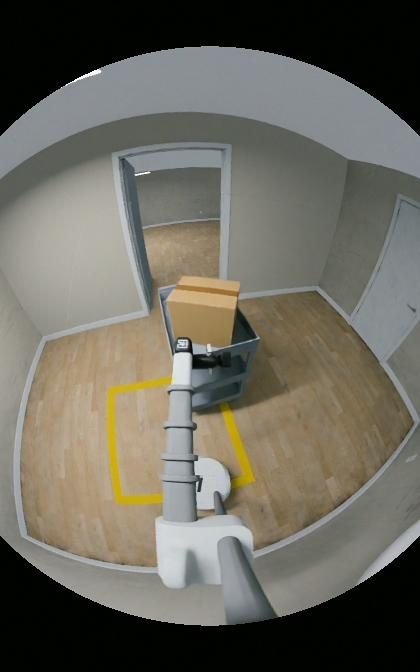

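Request:
move(
  blocking=false,
  r2={"base":{"translate_m":-0.22,"strafe_m":0.35},"pace":"slow"},
  cameras=[],
)

Request:
wait(
  seconds=8,
  cameras=[],
)

Request:
move(
  blocking=false,
  r2={"base":{"rotate_rad":-0.35},"pace":"slow"},
  cameras=[],
)

Request:
wait(
  seconds=8,
  cameras=["r2_head_camera","r2_head_left_camera","r2_head_right_camera"],
)

Scene clock: 1100.10 s.
move: r2 moving
r1: as last shown
r1.base_tilt: forward=-1.5 right=+1.2
r1.lidar_m: 0.54 0.63 4.79 4.94 1.83 1.29 1.21 1.24 0.88 0.81 0.85 0.64
r1.servo_current: wrist_yaw_rad=65(78) wrist_pitch_rad=46(46) wrist_roll_rad=46(59) gripper_m=65(72)
r1.contact_limits: translate_m 0.7
r1.wrist_depth_mm: - - - 162 214 186 - / - - - 163 215 182 165 / - - - 167 216 184 166 / - - - 164 216 185 166 / - - - 166 222 184 167 / - - 188 166 206 185 166 / - - 184 163 208 177 167
r2.base_odometry: x=-3.460 y=-5.695 heading=+0.839
r2.turned_by_wheels: +0.000
r2.turned_by_imu: +0.000
r2.base_tilt: forward=-0.6 right=+0.0
r2.lidar_m: 0.55 2.07 2.38 2.09 1.46 0.87 0.76 0.75 0.90 1.62 2.64 0.64
r2.base_status: translate_m moving; strafe_m moving
r2.joint_positions: lift_m=+0.830 arm_m=+0.296 wrist_yaw_rad=-0.001 wrist_pitch_rad=+0.899 wrist_roll_rad=+1.570 gripper_m=-0.024
r2.joint_status: not commanded
r2.measured_speeds: translate_m=-0.025 strafe_m=+0.041 rotate_rad=+0.002 lift_m=+0.000 arm_m=+0.000 wrist_yaw_rad=+0.005 wrist_pitch_rad=+0.000 wrist_roll_rad=+0.000
r2.motor_effort: lift_m=+12(12) arm_m=+4(5) wheel_0=-14(14) wheel_1=+3(8) wheel_2=+9(9)
r2.servo_current: wrist_yaw_rad=52(59) wrist_pitch_rad=39(39) wrist_roll_rad=52(52) gripper_m=111(111)
r2.contact_limits: arm_m 0.2; lift_m 0.3
r2.hand_pose: x=+0.6462 y=-0.0876 z=+0.7829 quat_wxyz=(+0.637, +0.637, +0.307, -0.307) (m; r2's base frame)
r2.wrist_depth_mm: 340 342 179 1160 500 866 759 / 158 181 175 - 452 842 768 / 163 191 173 - - 683 778 / 170 200 170 - - 647 788 / 176 209 167 - - 427 768 / 183 205 166 180 178 158 768 / 190 224 267 - - 397 768
pictures: none
No camera images: "cameras" was empty.

Scene clock: 1105.03 s.
earlier move: r2 done
r1.base_odometry: x=-3.121 y=+1.573 heading=-0.246
r1.turned_by_wheels: +0.000
r1.turned_by_imu: +0.000
r1.base_tilt: forward=-1.6 right=+1.2
r1.lidar_m: 0.55 0.62 4.78 4.94 1.84 1.29 1.22 1.26 0.89 0.81 0.87 0.62
r1.base_status: not commanded
r1.joint_positions: lift_m=+0.890 arm_m=+0.150 wrist_yaw_rad=+0.771 wrist_pitch_rad=+0.003 wrist_roll_rad=-0.002 gripper_m=-0.034
r1.joint_status: not commanded
r1.measured_speeds: all 0
r1.motor_effort: lift_m=+24(24) arm_m=-7(7) wheel_0=+2(3) wheel_1=-1(2) wheel_2=+8(9)
r1.servo_current: wrist_yaw_rad=59(85) wrist_pitch_rad=39(52) wrist_roll_rad=46(78) gripper_m=72(78)
r1.contact_limits: translate_m 0.7
r1.hand_pose: x=+0.5890 y=+0.1382 z=+1.0671 quat_wxyz=(+0.927, -0.001, +0.001, +0.376) (m; r1's base frame)
r1.wrist_depth_mm: - - - 162 214 186 - / - - - 163 216 183 165 / - - - 167 216 183 165 / - - - 164 216 184 165 / - - - 165 223 185 166 / - - 188 166 207 185 166 / - - 183 162 207 177 166
r2.base_odometry: x=-3.855 y=-5.626 heading=+0.838
r2.turned_by_wheels: +0.000
r2.turned_by_imu: -0.003
r2.base_tilt: forward=-0.7 right=+0.0
r2.lidar_m: 0.62 2.19 1.98 1.71 1.19 0.72 0.61 0.63 0.75 1.38 3.03 0.59
r2.base_status: done
r2.joint_positions: lift_m=+0.830 arm_m=+0.296 wrist_yaw_rad=-0.003 wrist_pitch_rad=+0.899 wrist_roll_rad=+1.572 gripper_m=-0.024
r2.joint_status: not commanded
r2.measured_speeds: all 0
r2.motor_effort: lift_m=+12(13) arm_m=+4(5) wheel_0=-9(16) wheel_1=+3(8) wheel_2=+2(10)
r2.servo_current: wrist_yaw_rad=52(59) wrist_pitch_rad=39(46) wrist_roll_rad=33(78) gripper_m=117(124)
r2.contact_limits: arm_m 0.2; lift_m 0.3
r2.hand_pose: x=+0.6461 y=-0.0879 z=+0.7829 quat_wxyz=(+0.636, +0.637, +0.306, -0.308) (m; r2's base frame)
r2.wrist_depth_mm: 112 123 143 132 158 - 741 / 124 143 167 136 167 - 741 / 142 167 195 148 - - 759 / 167 200 229 159 - 421 778 / 198 246 149 171 - 732 788 / 244 276 163 182 179 699 778 / 314 141 153 - 452 878 759
wait: 4.93 of 8 s (r2 has come to rest)
pictures: none
No camera images: "cameras" was empty.

Scene clock: 1105.53 s.
move: r2 moving
r1: as last shown
r1.lidar_m: 0.51 0.61 4.74 4.93 1.83 1.29 1.23 1.28 0.88 0.82 0.85 0.63
r1.motor_effort: lift_m=+24(24) arm_m=-7(7) wheel_0=+2(2) wheel_1=-1(2) wheel_2=+8(9)
r1.servo_current: wrist_yaw_rad=65(78) wrist_pitch_rad=39(52) wrist_roll_rad=46(65) gripper_m=78(78)
r1.contact_limits: translate_m 0.7
r1.wrist_depth_mm: - - - 163 214 186 - / - - - 163 215 182 165 / - - - 167 216 183 166 / - - - 165 216 184 166 / - - - 165 223 185 166 / - - 188 166 207 185 167 / - - 184 163 207 178 166
r2.base_odometry: x=-3.855 y=-5.626 heading=+0.715
r2.turned_by_wheels: -0.123
r2.turned_by_imu: -0.118
r2.base_tilt: forward=-0.6 right=+0.1
r2.lidar_m: 0.60 2.17 2.11 1.72 1.51 0.78 0.61 0.62 0.70 1.12 3.03 0.61
r2.base_status: rotate_rad moving
r2.joint_positions: lift_m=+0.830 arm_m=+0.296 wrist_yaw_rad=+0.005 wrist_pitch_rad=+0.899 wrist_roll_rad=+1.572 gripper_m=-0.024
r2.joint_status: not commanded
r2.measured_speeds: translate_m=+0.000 strafe_m=+0.001 rotate_rad=-0.498 lift_m=+0.000 arm_m=+0.000 wrist_yaw_rad=+0.000 wrist_pitch_rad=+0.000 wrist_roll_rad=+0.000
r2.motor_effort: lift_m=+12(12) arm_m=+5(6) wheel_0=+21(22) wheel_1=+10(12) wheel_2=+16(18)
r2.servo_current: wrist_yaw_rad=52(59) wrist_pitch_rad=46(46) wrist_roll_rad=46(52) gripper_m=117(124)
r2.contact_limits: arm_m 0.2; lift_m 0.3
r2.hand_pose: x=+0.6467 y=-0.0864 z=+0.7829 quat_wxyz=(+0.637, +0.636, +0.309, -0.306) (m; r2's base frame)
r2.wrist_depth_mm: 116 135 157 151 - - 768 / 127 148 159 164 - 394 750 / 141 167 190 160 - 399 759 / 162 190 214 173 - 430 778 / 184 221 155 176 - 654 778 / 206 245 166 178 179 661 778 / 244 150 154 - 418 831 768
pictures: none
No camera images: "cameras" was empty.

Scene clock: 1106.50 s.
earlier move: r2 done
r1.base_odometry: x=-3.121 y=+1.573 heading=-0.246
r1.turned_by_wheels: +0.000
r1.turned_by_imu: +0.000
r1.base_tilt: forward=-1.6 right=+1.2
r1.lidar_m: 0.54 0.63 4.78 4.94 1.84 1.28 1.21 1.26 0.88 0.83 0.85 0.64
r1.base_status: not commanded
r1.joint_positions: lift_m=+0.890 arm_m=+0.150 wrist_yaw_rad=+0.771 wrist_pitch_rad=+0.003 wrist_roll_rad=-0.002 gripper_m=-0.034
r1.joint_status: not commanded
r1.measured_speeds: all 0
r1.motor_effort: lift_m=+24(24) arm_m=-7(7) wheel_0=+2(3) wheel_1=-1(2) wheel_2=+8(9)
r1.servo_current: wrist_yaw_rad=78(85) wrist_pitch_rad=39(52) wrist_roll_rad=52(78) gripper_m=72(78)
r1.contact_limits: translate_m 0.7
r1.hand_pose: x=+0.5890 y=+0.1382 z=+1.0671 quat_wxyz=(+0.927, -0.001, +0.001, +0.376) (m; r1's base frame)
r1.wrist_depth_mm: - - - 163 213 186 - / - - - 163 215 182 165 / - - - 167 216 183 166 / - - - 164 216 185 166 / - - - 165 222 185 166 / - - 187 166 208 185 167 / - - 183 163 208 178 167
r2.base_odometry: x=-3.855 y=-5.626 heading=+0.490
r2.turned_by_wheels: -0.226
r2.turned_by_imu: -0.220
r2.base_tilt: forward=-0.7 right=+0.1
r2.lidar_m: 0.55 2.18 2.25 1.81 1.70 0.94 0.67 0.60 0.61 0.87 2.09 0.70
r2.base_status: done
r2.joint_positions: lift_m=+0.830 arm_m=+0.296 wrist_yaw_rad=-0.001 wrist_pitch_rad=+0.899 wrist_roll_rad=+1.569 gripper_m=-0.024
r2.joint_status: not commanded
r2.measured_speeds: all 0
r2.motor_effort: lift_m=+12(13) arm_m=+5(6) wheel_0=+6(22) wheel_1=+4(12) wheel_2=+5(18)
r2.servo_current: wrist_yaw_rad=52(59) wrist_pitch_rad=46(46) wrist_roll_rad=52(72) gripper_m=104(124)
r2.contact_limits: arm_m 0.2; lift_m 0.3
r2.hand_pose: x=+0.6461 y=-0.0876 z=+0.7829 quat_wxyz=(+0.637, +0.636, +0.307, -0.307) (m; r2's base frame)
r2.wrist_depth_mm: 320 320 - 1182 976 878 759 / 340 183 - 539 469 842 788 / 166 193 176 - - 820 788 / 171 203 172 - - 676 778 / 175 208 169 - - 424 788 / 180 203 163 180 179 158 750 / 185 200 251 - - 389 768
wait: 0.97 of 8 s (r2 has come to rest)
pictures: r2_head_camera, r2_head_left_camera, r2_head_right_camera
Images, in order (width x height): r2_head_camera 420x560, r2_head_left_camera 420x672, r2_head_right_camera 420x672.

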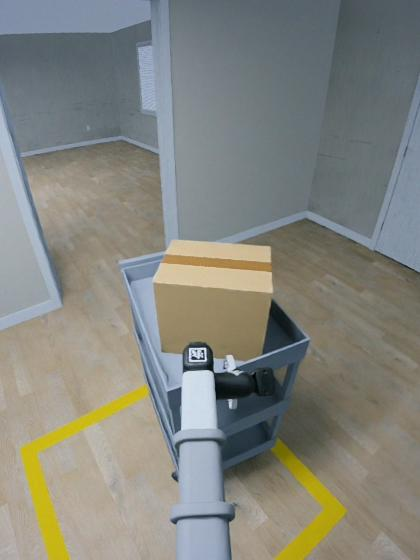

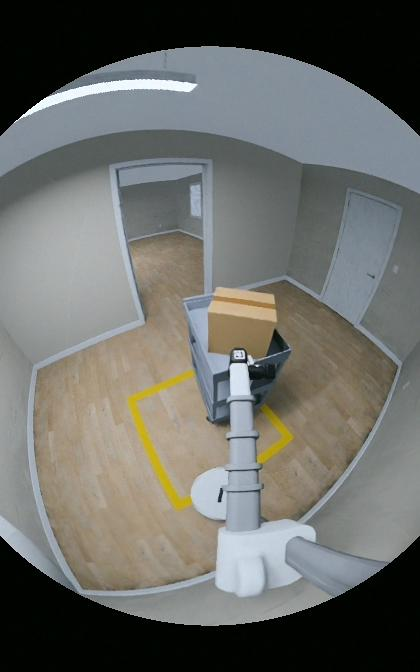

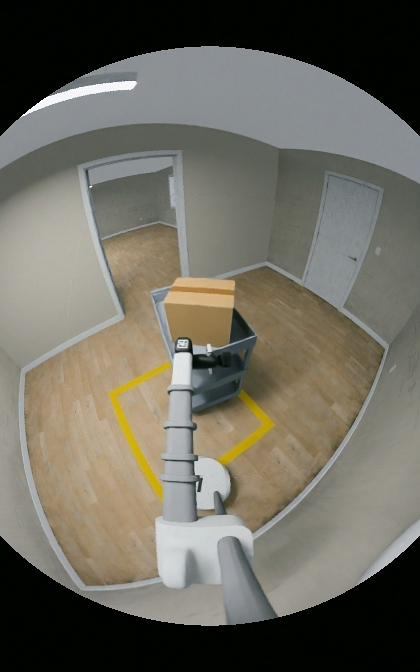

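Request:
move(
  blocking=false,
  r2={"base":{"translate_m":-0.08,"strafe_m":0.36},"pace":"slow"},
  cameras=[],
)

Request:
wait(
  seconds=8,
  cameras=[],
)

Request:
move(
  blocking=false,
  r2={"base":{"rotate_rad":-0.4},"pace":"slow"},
  cameras=[],
)

Request:
wait(
  seconds=8,
  cameras=["r2_head_camera","r2_head_left_camera","r2_head_right_camera"],
)

Scene clock: 1126.20 s.
move: r2 moving
r1: as last shown
r1.base_tilt: forward=-1.6 right=+1.3
r1.lidar_m: 0.52 0.60 4.78 4.95 1.81 1.30 1.22 1.26 0.87 0.81 0.86 0.65
r1.motor_effort: lift_m=+24(24) arm_m=-7(7) wheel_0=+2(2) wheel_1=-1(1) wheel_2=+8(9)
r1.servo_current: wrist_yaw_rad=78(85) wrist_pitch_rad=39(46) wrist_roll_rad=39(65) gripper_m=65(72)
r1.contact_limits: translate_m 0.7
r1.wrist_depth_mm: - - - 163 213 186 - / - - - 163 215 183 165 / - - - 167 214 183 165 / - - - 165 216 185 166 / - - - 165 222 184 166 / - - 187 166 207 184 167 / - - 183 163 208 177 167
r2.base_odometry: x=-3.863 y=-5.617 heading=+0.490
r2.turned_by_wheels: +0.000
r2.turned_by_imu: +0.001
r2.base_tilt: forward=-0.7 right=+0.1
r2.lidar_m: 0.56 2.15 2.22 1.80 1.70 0.98 0.66 0.61 0.65 0.86 2.07 0.69
r2.base_status: translate_m moving; strafe_m moving
r2.joint_positions: lift_m=+0.830 arm_m=+0.296 wrist_yaw_rad=-0.001 wrist_pitch_rad=+0.899 wrist_roll_rad=+1.569 gripper_m=-0.024
r2.joint_status: not commanded
r2.measured_speeds: translate_m=-0.011 strafe_m=+0.050 rotate_rad=-0.002 lift_m=+0.000 arm_m=+0.000 wrist_yaw_rad=+0.000 wrist_pitch_rad=+0.000 wrist_roll_rad=+0.000
r2.motor_effort: lift_m=+12(13) arm_m=+5(5) wheel_0=-10(12) wheel_1=+6(8) wheel_2=+6(6)
r2.servo_current: wrist_yaw_rad=33(52) wrist_pitch_rad=39(46) wrist_roll_rad=52(59) gripper_m=117(117)
r2.contact_limits: arm_m 0.2; lift_m 0.3
r2.hand_pose: x=+0.6461 y=-0.0876 z=+0.7829 quat_wxyz=(+0.637, +0.636, +0.307, -0.307) (m; r2's base frame)
r2.wrist_depth_mm: 327 324 - 1160 960 878 759 / 340 186 - 535 462 831 788 / 165 193 173 - - 831 778 / 171 202 171 - - 654 788 / 175 208 169 - - 421 759 / 181 202 165 179 178 158 759 / 185 210 255 - - 384 759
pictures: none
No camera images: "cameras" was empty.

Scene clock: 1130.63 s.
earlier move: r2 done
r1.base_odometry: x=-3.121 y=+1.573 heading=-0.246
r1.turned_by_wheels: +0.000
r1.turned_by_imu: +0.000
r1.base_tilt: forward=-1.6 right=+1.3
r1.lidar_m: 0.52 0.62 4.77 4.94 1.84 1.32 1.22 1.24 0.85 0.83 0.86 0.65
r1.base_status: not commanded
r1.joint_positions: lift_m=+0.890 arm_m=+0.150 wrist_yaw_rad=+0.771 wrist_pitch_rad=+0.003 wrist_roll_rad=-0.002 gripper_m=-0.034
r1.joint_status: not commanded
r1.measured_speeds: all 0
r1.motor_effort: lift_m=+24(24) arm_m=-7(7) wheel_0=+2(3) wheel_1=-1(2) wheel_2=+8(9)
r1.servo_current: wrist_yaw_rad=59(91) wrist_pitch_rad=33(52) wrist_roll_rad=59(65) gripper_m=72(78)
r1.contact_limits: translate_m 0.7
r1.hand_pose: x=+0.5890 y=+0.1382 z=+1.0671 quat_wxyz=(+0.927, -0.001, +0.001, +0.376) (m; r1's base frame)
r1.wrist_depth_mm: - - - 162 214 186 - / - - - 163 215 183 165 / - - - 167 216 183 165 / - - - 164 216 184 167 / - - - 165 222 184 167 / - - 187 166 206 185 167 / - - 183 163 208 177 167
r2.base_odometry: x=-4.095 y=-5.346 heading=+0.489
r2.turned_by_wheels: +0.000
r2.turned_by_imu: -0.002
r2.base_tilt: forward=-0.7 right=+0.1
r2.lidar_m: 0.60 2.04 2.09 1.48 1.36 1.15 0.81 0.75 0.77 1.01 2.45 0.59
r2.base_status: done
r2.joint_positions: lift_m=+0.830 arm_m=+0.296 wrist_yaw_rad=-0.002 wrist_pitch_rad=+0.899 wrist_roll_rad=+1.571 gripper_m=-0.024
r2.joint_status: not commanded
r2.measured_speeds: all 0
r2.motor_effort: lift_m=+12(13) arm_m=+5(5) wheel_0=-9(15) wheel_1=+2(8) wheel_2=+2(10)
r2.servo_current: wrist_yaw_rad=46(65) wrist_pitch_rad=39(46) wrist_roll_rad=46(65) gripper_m=111(124)
r2.contact_limits: arm_m 0.2; lift_m 0.3
r2.hand_pose: x=+0.6461 y=-0.0878 z=+0.7829 quat_wxyz=(+0.636, +0.637, +0.307, -0.308) (m; r2's base frame)
r2.wrist_depth_mm: 114 133 151 147 - - 759 / 129 146 167 154 - 382 768 / 142 167 190 154 - 397 768 / 164 194 224 170 - 433 788 / 190 231 157 174 - 676 778 / 217 258 167 179 178 691 778 / 265 140 153 - 439 842 768
wait: 4.43 of 8 s (r2 has come to rest)
pictures: none
No camera images: "cameras" was empty.

Scene clock: 1131.13 s.
move: r2 moving
r1: as last shown
r1.lidar_m: 0.53 0.63 4.80 4.93 1.85 1.31 1.20 1.26 0.86 0.83 0.84 0.63
r1.motor_effort: lift_m=+24(24) arm_m=-7(7) wheel_0=+2(2) wheel_1=-1(2) wheel_2=+9(9)
r1.servo_current: wrist_yaw_rad=72(72) wrist_pitch_rad=46(46) wrist_roll_rad=52(65) gripper_m=72(72)
r1.contact_limits: translate_m 0.7
r1.wrist_depth_mm: - - - 163 213 186 - / - - - 164 215 183 165 / - - - 167 216 183 166 / - - - 164 216 185 165 / - - - 166 222 185 166 / - - 187 166 207 185 167 / - - 183 163 208 177 167
r2.base_odometry: x=-4.095 y=-5.346 heading=+0.366
r2.turned_by_wheels: -0.123
r2.turned_by_imu: -0.119
r2.base_tilt: forward=-0.7 right=+0.0
r2.lidar_m: 0.61 2.06 2.07 1.52 1.37 1.34 0.84 0.74 0.77 0.93 1.81 0.64
r2.base_status: rotate_rad moving
r2.joint_positions: lift_m=+0.830 arm_m=+0.296 wrist_yaw_rad=+0.005 wrist_pitch_rad=+0.899 wrist_roll_rad=+1.571 gripper_m=-0.024
r2.joint_status: not commanded
r2.measured_speeds: translate_m=-0.003 strafe_m=+0.000 rotate_rad=-0.488 lift_m=+0.000 arm_m=+0.000 wrist_yaw_rad=+0.000 wrist_pitch_rad=+0.000 wrist_roll_rad=+0.000
r2.motor_effort: lift_m=+12(12) arm_m=+4(5) wheel_0=+12(16) wheel_1=+7(10) wheel_2=+19(19)
r2.servo_current: wrist_yaw_rad=59(59) wrist_pitch_rad=39(46) wrist_roll_rad=52(52) gripper_m=111(117)
r2.contact_limits: arm_m 0.2; lift_m 0.3
r2.hand_pose: x=+0.6467 y=-0.0866 z=+0.7829 quat_wxyz=(+0.637, +0.636, +0.309, -0.306) (m; r2's base frame)
r2.wrist_depth_mm: 127 145 158 169 459 459 768 / 134 154 153 172 - 407 759 / 146 172 158 169 - 418 778 / 163 190 211 178 - 442 798 / 179 216 162 177 - 430 778 / 201 229 166 180 178 449 778 / 225 242 151 - - 433 768
pictures: none
No camera images: "cameras" was empty.

Scene clock: 1132.20 s.
earlier move: r2 done
r1.base_odometry: x=-3.121 y=+1.573 heading=-0.246
r1.turned_by_wheels: +0.000
r1.turned_by_imu: +0.000
r1.base_tilt: forward=-1.6 right=+1.2
r1.lidar_m: 0.53 0.61 4.75 4.95 1.80 1.28 1.21 1.24 0.88 0.82 0.85 0.63
r1.base_status: not commanded
r1.joint_positions: lift_m=+0.890 arm_m=+0.150 wrist_yaw_rad=+0.771 wrist_pitch_rad=+0.003 wrist_roll_rad=-0.002 gripper_m=-0.034
r1.joint_status: not commanded
r1.measured_speeds: all 0
r1.motor_effort: lift_m=+24(24) arm_m=-7(7) wheel_0=+2(3) wheel_1=-2(2) wheel_2=+9(9)
r1.servo_current: wrist_yaw_rad=65(91) wrist_pitch_rad=39(46) wrist_roll_rad=52(65) gripper_m=72(72)
r1.contact_limits: translate_m 0.7
r1.hand_pose: x=+0.5890 y=+0.1382 z=+1.0671 quat_wxyz=(+0.927, -0.001, +0.001, +0.376) (m; r1's base frame)
r1.wrist_depth_mm: - - - 163 213 186 - / - - - 163 214 182 166 / - - - 167 216 183 166 / - - - 164 216 184 167 / - - - 165 222 185 166 / - - 187 166 206 186 167 / - - 184 163 207 177 167
r2.base_odometry: x=-4.095 y=-5.346 heading=+0.091
r2.turned_by_wheels: -0.275
r2.turned_by_imu: -0.267
r2.base_tilt: forward=-0.7 right=+0.1
r2.lidar_m: 0.52 0.79 2.07 1.85 1.39 1.37 1.02 0.76 0.74 0.80 1.17 0.71
r2.base_status: done
r2.joint_positions: lift_m=+0.830 arm_m=+0.296 wrist_yaw_rad=+0.000 wrist_pitch_rad=+0.899 wrist_roll_rad=+1.568 gripper_m=-0.024
r2.joint_status: not commanded
r2.measured_speeds: all 0
r2.motor_effort: lift_m=+12(12) arm_m=+5(6) wheel_0=+8(17) wheel_1=+5(11) wheel_2=+7(19)
r2.servo_current: wrist_yaw_rad=52(65) wrist_pitch_rad=39(46) wrist_roll_rad=52(59) gripper_m=111(117)
r2.contact_limits: arm_m 0.2; lift_m 0.3
r2.hand_pose: x=+0.6462 y=-0.0874 z=+0.7829 quat_wxyz=(+0.638, +0.636, +0.308, -0.307) (m; r2's base frame)
r2.wrist_depth_mm: 300 301 - 1182 1025 878 - / 334 347 - 1205 960 866 778 / 178 197 - - 459 842 768 / 175 203 178 - - 715 778 / 175 210 171 - - 421 768 / 179 199 162 179 177 382 750 / 180 199 236 - - - 750
wait: 1.07 of 8 s (r2 has come to rest)
pictures: r2_head_camera, r2_head_left_camera, r2_head_right_camera
Images, in order (width x height): r2_head_camera 420x560, r2_head_left_camera 420x672, r2_head_right_camera 420x672.

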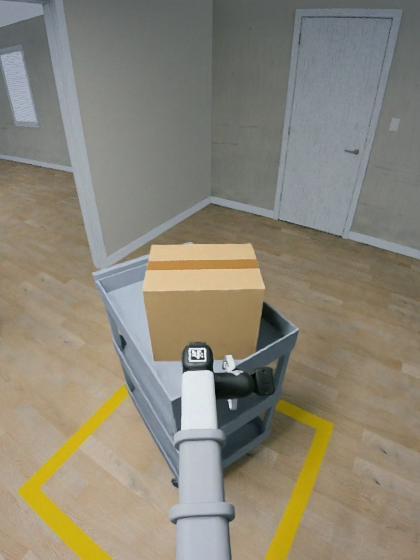

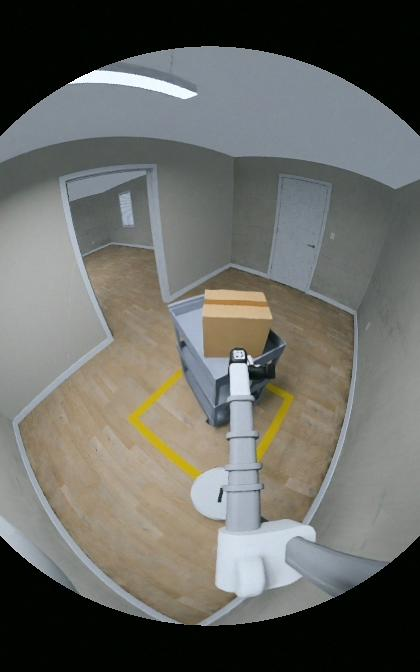

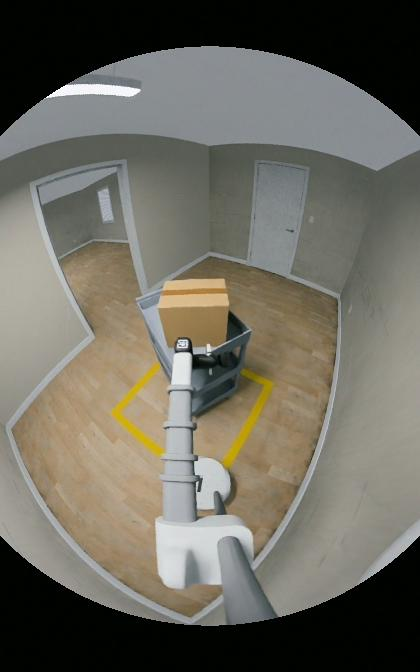

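Request:
move(
  blocking=false,
  r2={"base":{"translate_m":-0.12,"strafe_m":0.36},"pace":"slow"},
  cameras=[],
)

Request:
wait(
  seconds=8,
  cameras=[],
)

Request:
move(
  blocking=false,
  r2={"base":{"rotate_rad":-0.3},"pace":"slow"},
  cameras=[],
)

Request:
wait(
  seconds=8,
  cameras=["r2_head_camera","r2_head_left_camera","r2_head_right_camera"],
)

Scene clock: 1139.90 s.
move: r2 moving
r1: as last shown
r1.lidar_m: 0.54 0.61 4.80 4.93 1.82 1.30 1.23 1.25 0.87 0.82 0.83 0.64
r1.motor_effort: lift_m=+24(24) arm_m=-7(7) wheel_0=+2(2) wheel_1=-1(2) wheel_2=+8(9)
r1.servo_current: wrist_yaw_rad=78(85) wrist_pitch_rad=39(46) wrist_roll_rad=39(52) gripper_m=72(78)
r1.contact_limits: translate_m 0.7
r1.wrist_depth_mm: - - - 163 214 186 - / - - - 163 215 182 164 / - - - 167 216 183 165 / - - - 164 216 184 166 / - - - 165 222 185 167 / - - 187 166 206 186 167 / - - 183 163 208 177 166
r2.base_odometry: x=-4.100 y=-5.335 heading=+0.091
r2.turned_by_wheels: +0.000
r2.turned_by_imu: +0.001
r2.base_tilt: forward=-0.7 right=+0.1
r2.lidar_m: 0.53 0.83 2.04 1.80 1.41 1.35 1.01 0.77 0.74 0.80 1.19 0.71
r2.base_status: translate_m moving; strafe_m moving
r2.joint_positions: lift_m=+0.830 arm_m=+0.296 wrist_yaw_rad=+0.000 wrist_pitch_rad=+0.899 wrist_roll_rad=+1.568 gripper_m=-0.024
r2.joint_status: not commanded
r2.measured_speeds: translate_m=-0.015 strafe_m=+0.048 rotate_rad=-0.002 lift_m=+0.000 arm_m=+0.000 wrist_yaw_rad=+0.000 wrist_pitch_rad=+0.000 wrist_roll_rad=+0.000
r2.motor_effort: lift_m=+12(12) arm_m=+5(6) wheel_0=-10(10) wheel_1=+7(7) wheel_2=+7(8)
r2.servo_current: wrist_yaw_rad=46(59) wrist_pitch_rad=39(39) wrist_roll_rad=39(59) gripper_m=111(117)
r2.contact_limits: arm_m 0.2; lift_m 0.3
r2.hand_pose: x=+0.6462 y=-0.0874 z=+0.7829 quat_wxyz=(+0.638, +0.636, +0.308, -0.307) (m; r2's base frame)
r2.wrist_depth_mm: 306 301 - 1160 1042 904 - / 343 349 - 1229 946 866 778 / 178 198 - - 455 854 778 / 175 203 177 - - 699 778 / 175 208 170 - - 421 768 / 179 200 163 180 176 161 741 / 180 156 236 - - - 741
pictures: none
No camera images: "cameras" was empty.

Scene clock: 1144.47 s.
earlier move: r2 done
r1.base_odometry: x=-3.121 y=+1.573 heading=-0.246
r1.turned_by_wheels: +0.000
r1.turned_by_imu: +0.000
r1.base_tilt: forward=-1.5 right=+1.2
r1.lidar_m: 0.55 0.63 4.79 4.93 1.83 1.29 1.22 1.25 0.89 0.81 0.86 0.64
r1.base_status: not commanded
r1.joint_positions: lift_m=+0.890 arm_m=+0.150 wrist_yaw_rad=+0.771 wrist_pitch_rad=+0.003 wrist_roll_rad=-0.002 gripper_m=-0.034
r1.joint_status: not commanded
r1.measured_speeds: all 0
r1.motor_effort: lift_m=+24(24) arm_m=-7(7) wheel_0=+2(3) wheel_1=-1(2) wheel_2=+8(9)
r1.servo_current: wrist_yaw_rad=72(91) wrist_pitch_rad=46(52) wrist_roll_rad=39(78) gripper_m=78(78)
r1.contact_limits: translate_m 0.7
r1.hand_pose: x=+0.5890 y=+0.1382 z=+1.0671 quat_wxyz=(+0.927, -0.001, +0.001, +0.376) (m; r1's base frame)
r1.wrist_depth_mm: - - - 162 213 186 - / - - - 163 215 182 165 / - - - 167 215 184 165 / - - - 164 217 184 166 / - - - 165 222 185 166 / - - 187 166 207 185 167 / - - 183 163 208 177 167
r2.base_odometry: x=-4.247 y=-4.999 heading=+0.091
r2.turned_by_wheels: +0.000
r2.turned_by_imu: -0.002
r2.base_tilt: forward=-0.7 right=+0.1
r2.lidar_m: 0.59 1.85 1.81 1.45 1.10 1.06 1.16 0.99 0.97 1.05 1.52 0.62
r2.base_status: done
r2.joint_positions: lift_m=+0.830 arm_m=+0.296 wrist_yaw_rad=-0.001 wrist_pitch_rad=+0.899 wrist_roll_rad=+1.570 gripper_m=-0.024
r2.joint_status: not commanded
r2.measured_speeds: all 0
r2.motor_effort: lift_m=+12(13) arm_m=+5(6) wheel_0=-7(14) wheel_1=+4(8) wheel_2=+3(8)
r2.servo_current: wrist_yaw_rad=46(59) wrist_pitch_rad=39(46) wrist_roll_rad=46(65) gripper_m=111(117)
r2.contact_limits: arm_m 0.2; lift_m 0.3
r2.hand_pose: x=+0.6461 y=-0.0876 z=+0.7829 quat_wxyz=(+0.637, +0.637, +0.307, -0.308) (m; r2's base frame)
r2.wrist_depth_mm: 127 141 164 170 459 410 768 / 135 156 154 172 - 421 778 / 146 172 183 169 - 442 768 / 163 191 211 178 - 430 788 / 177 216 162 178 - 647 778 / 201 230 166 180 178 418 788 / 225 279 153 - 427 415 -
wait: 4.57 of 8 s (r2 has come to rest)
pictures: none
No camera images: "cameras" was empty.

Scene clock: 1144.97 s.
move: r2 moving
r1: as last shown
r1.base_tilt: forward=-1.6 right=+1.3
r1.lidar_m: 0.52 0.62 4.81 4.94 1.81 1.29 1.21 1.25 0.89 0.83 0.86 0.63
r1.motor_effort: lift_m=+24(24) arm_m=-7(7) wheel_0=+2(2) wheel_1=-1(1) wheel_2=+9(9)
r1.servo_current: wrist_yaw_rad=59(78) wrist_pitch_rad=46(46) wrist_roll_rad=39(52) gripper_m=65(78)
r1.contact_limits: translate_m 0.7
r1.wrist_depth_mm: - - - 163 213 186 - / - - - 163 215 182 165 / - - - 167 214 183 166 / - - - 165 216 184 166 / - - - 165 222 184 166 / - - 187 166 207 184 167 / - - 183 163 207 177 167
r2.base_odometry: x=-4.247 y=-4.999 heading=-0.032
r2.turned_by_wheels: -0.123
r2.turned_by_imu: -0.119
r2.base_tilt: forward=-0.7 right=+0.1
r2.lidar_m: 0.59 1.94 1.81 1.60 1.16 1.05 1.11 1.03 0.96 1.00 1.34 0.66
r2.base_status: rotate_rad moving
r2.joint_positions: lift_m=+0.830 arm_m=+0.296 wrist_yaw_rad=+0.006 wrist_pitch_rad=+0.899 wrist_roll_rad=+1.570 gripper_m=-0.024
r2.joint_status: not commanded
r2.measured_speeds: translate_m=-0.001 strafe_m=+0.000 rotate_rad=-0.480 lift_m=+0.000 arm_m=-0.001 wrist_yaw_rad=+0.005 wrist_pitch_rad=+0.000 wrist_roll_rad=+0.000
r2.motor_effort: lift_m=+12(12) arm_m=+4(6) wheel_0=+15(16) wheel_1=+10(11) wheel_2=+19(19)
r2.servo_current: wrist_yaw_rad=52(65) wrist_pitch_rad=39(46) wrist_roll_rad=46(59) gripper_m=111(117)
r2.contact_limits: arm_m 0.2; lift_m 0.3
r2.hand_pose: x=+0.6469 y=-0.0863 z=+0.7829 quat_wxyz=(+0.638, +0.636, +0.310, -0.305) (m; r2's base frame)
r2.wrist_depth_mm: 160 241 167 - 492 831 768 / 145 163 166 - - 668 778 / 153 181 169 - - 654 778 / 164 192 168 - - 436 768 / 174 210 165 182 - 421 778 / 190 213 163 181 178 410 778 / 204 238 161 - - 410 768
pictures: none
No camera images: "cameras" was empty.

Scene clock: 1145.83 s.
earlier move: r2 done
r1.base_odometry: x=-3.121 y=+1.573 heading=-0.246
r1.turned_by_wheels: +0.000
r1.turned_by_imu: +0.000
r1.base_tilt: forward=-1.6 right=+1.2
r1.lidar_m: 0.53 0.63 4.79 4.94 1.81 1.28 1.20 1.27 0.87 0.82 0.85 0.64
r1.base_status: not commanded
r1.joint_positions: lift_m=+0.890 arm_m=+0.150 wrist_yaw_rad=+0.771 wrist_pitch_rad=+0.003 wrist_roll_rad=-0.002 gripper_m=-0.034
r1.joint_status: not commanded
r1.measured_speeds: all 0
r1.motor_effort: lift_m=+24(24) arm_m=-7(7) wheel_0=+2(3) wheel_1=-1(2) wheel_2=+9(9)
r1.servo_current: wrist_yaw_rad=91(91) wrist_pitch_rad=46(46) wrist_roll_rad=39(59) gripper_m=72(78)
r1.contact_limits: translate_m 0.7
r1.hand_pose: x=+0.5890 y=+0.1382 z=+1.0671 quat_wxyz=(+0.927, -0.001, +0.001, +0.376) (m; r1's base frame)
r1.wrist_depth_mm: - - - 163 214 186 - / - - - 163 214 182 165 / - - - 167 216 183 165 / - - - 164 216 183 167 / - - - 165 223 185 166 / - - 187 166 207 185 166 / - - 184 163 207 177 166
r2.base_odometry: x=-4.247 y=-4.999 heading=-0.208
r2.turned_by_wheels: -0.176
r2.turned_by_imu: -0.171
r2.base_tilt: forward=-0.6 right=+0.1
r2.lidar_m: 0.53 0.85 1.82 1.83 1.23 1.07 1.08 1.12 0.99 0.96 1.15 0.69
r2.base_status: done
r2.joint_positions: lift_m=+0.830 arm_m=+0.296 wrist_yaw_rad=-0.003 wrist_pitch_rad=+0.900 wrist_roll_rad=+1.568 gripper_m=-0.024
r2.joint_status: not commanded
r2.measured_speeds: all 0
r2.motor_effort: lift_m=+12(12) arm_m=+5(6) wheel_0=+4(20) wheel_1=+5(11) wheel_2=+2(19)
r2.servo_current: wrist_yaw_rad=52(65) wrist_pitch_rad=46(46) wrist_roll_rad=52(59) gripper_m=111(117)
r2.contact_limits: arm_m 0.2; lift_m 0.3
r2.hand_pose: x=+0.6458 y=-0.0879 z=+0.7827 quat_wxyz=(+0.637, +0.636, +0.307, -0.308) (m; r2's base frame)
r2.wrist_depth_mm: 304 303 - 1182 1008 - - / 342 355 - 554 946 854 778 / 172 195 - - 455 854 788 / 177 203 175 - - 707 778 / 174 208 170 - - 427 768 / 179 199 162 179 178 154 759 / 180 218 239 - - - 768
wait: 0.87 of 8 s (r2 has come to rest)
pictures: r2_head_camera, r2_head_left_camera, r2_head_right_camera
Images, in order (width x height): r2_head_camera 420x560, r2_head_left_camera 420x672, r2_head_right_camera 420x672.

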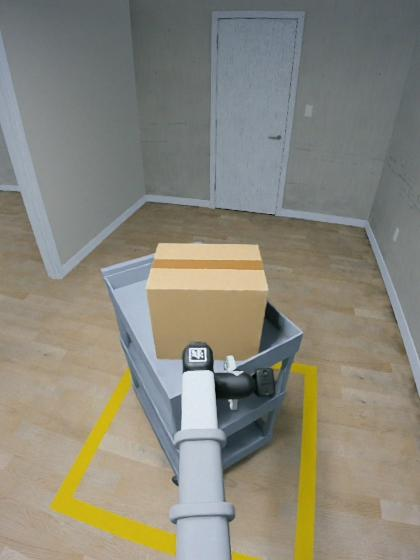

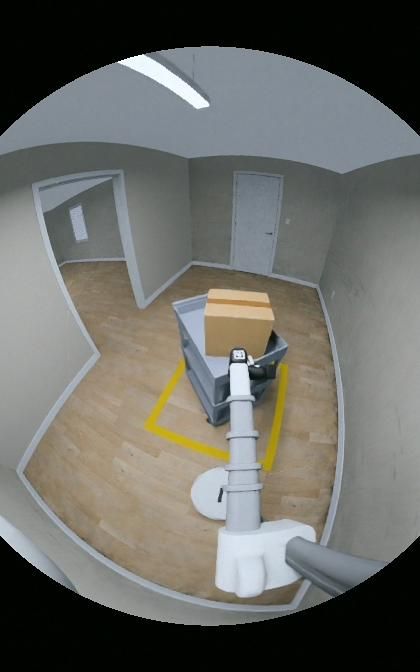

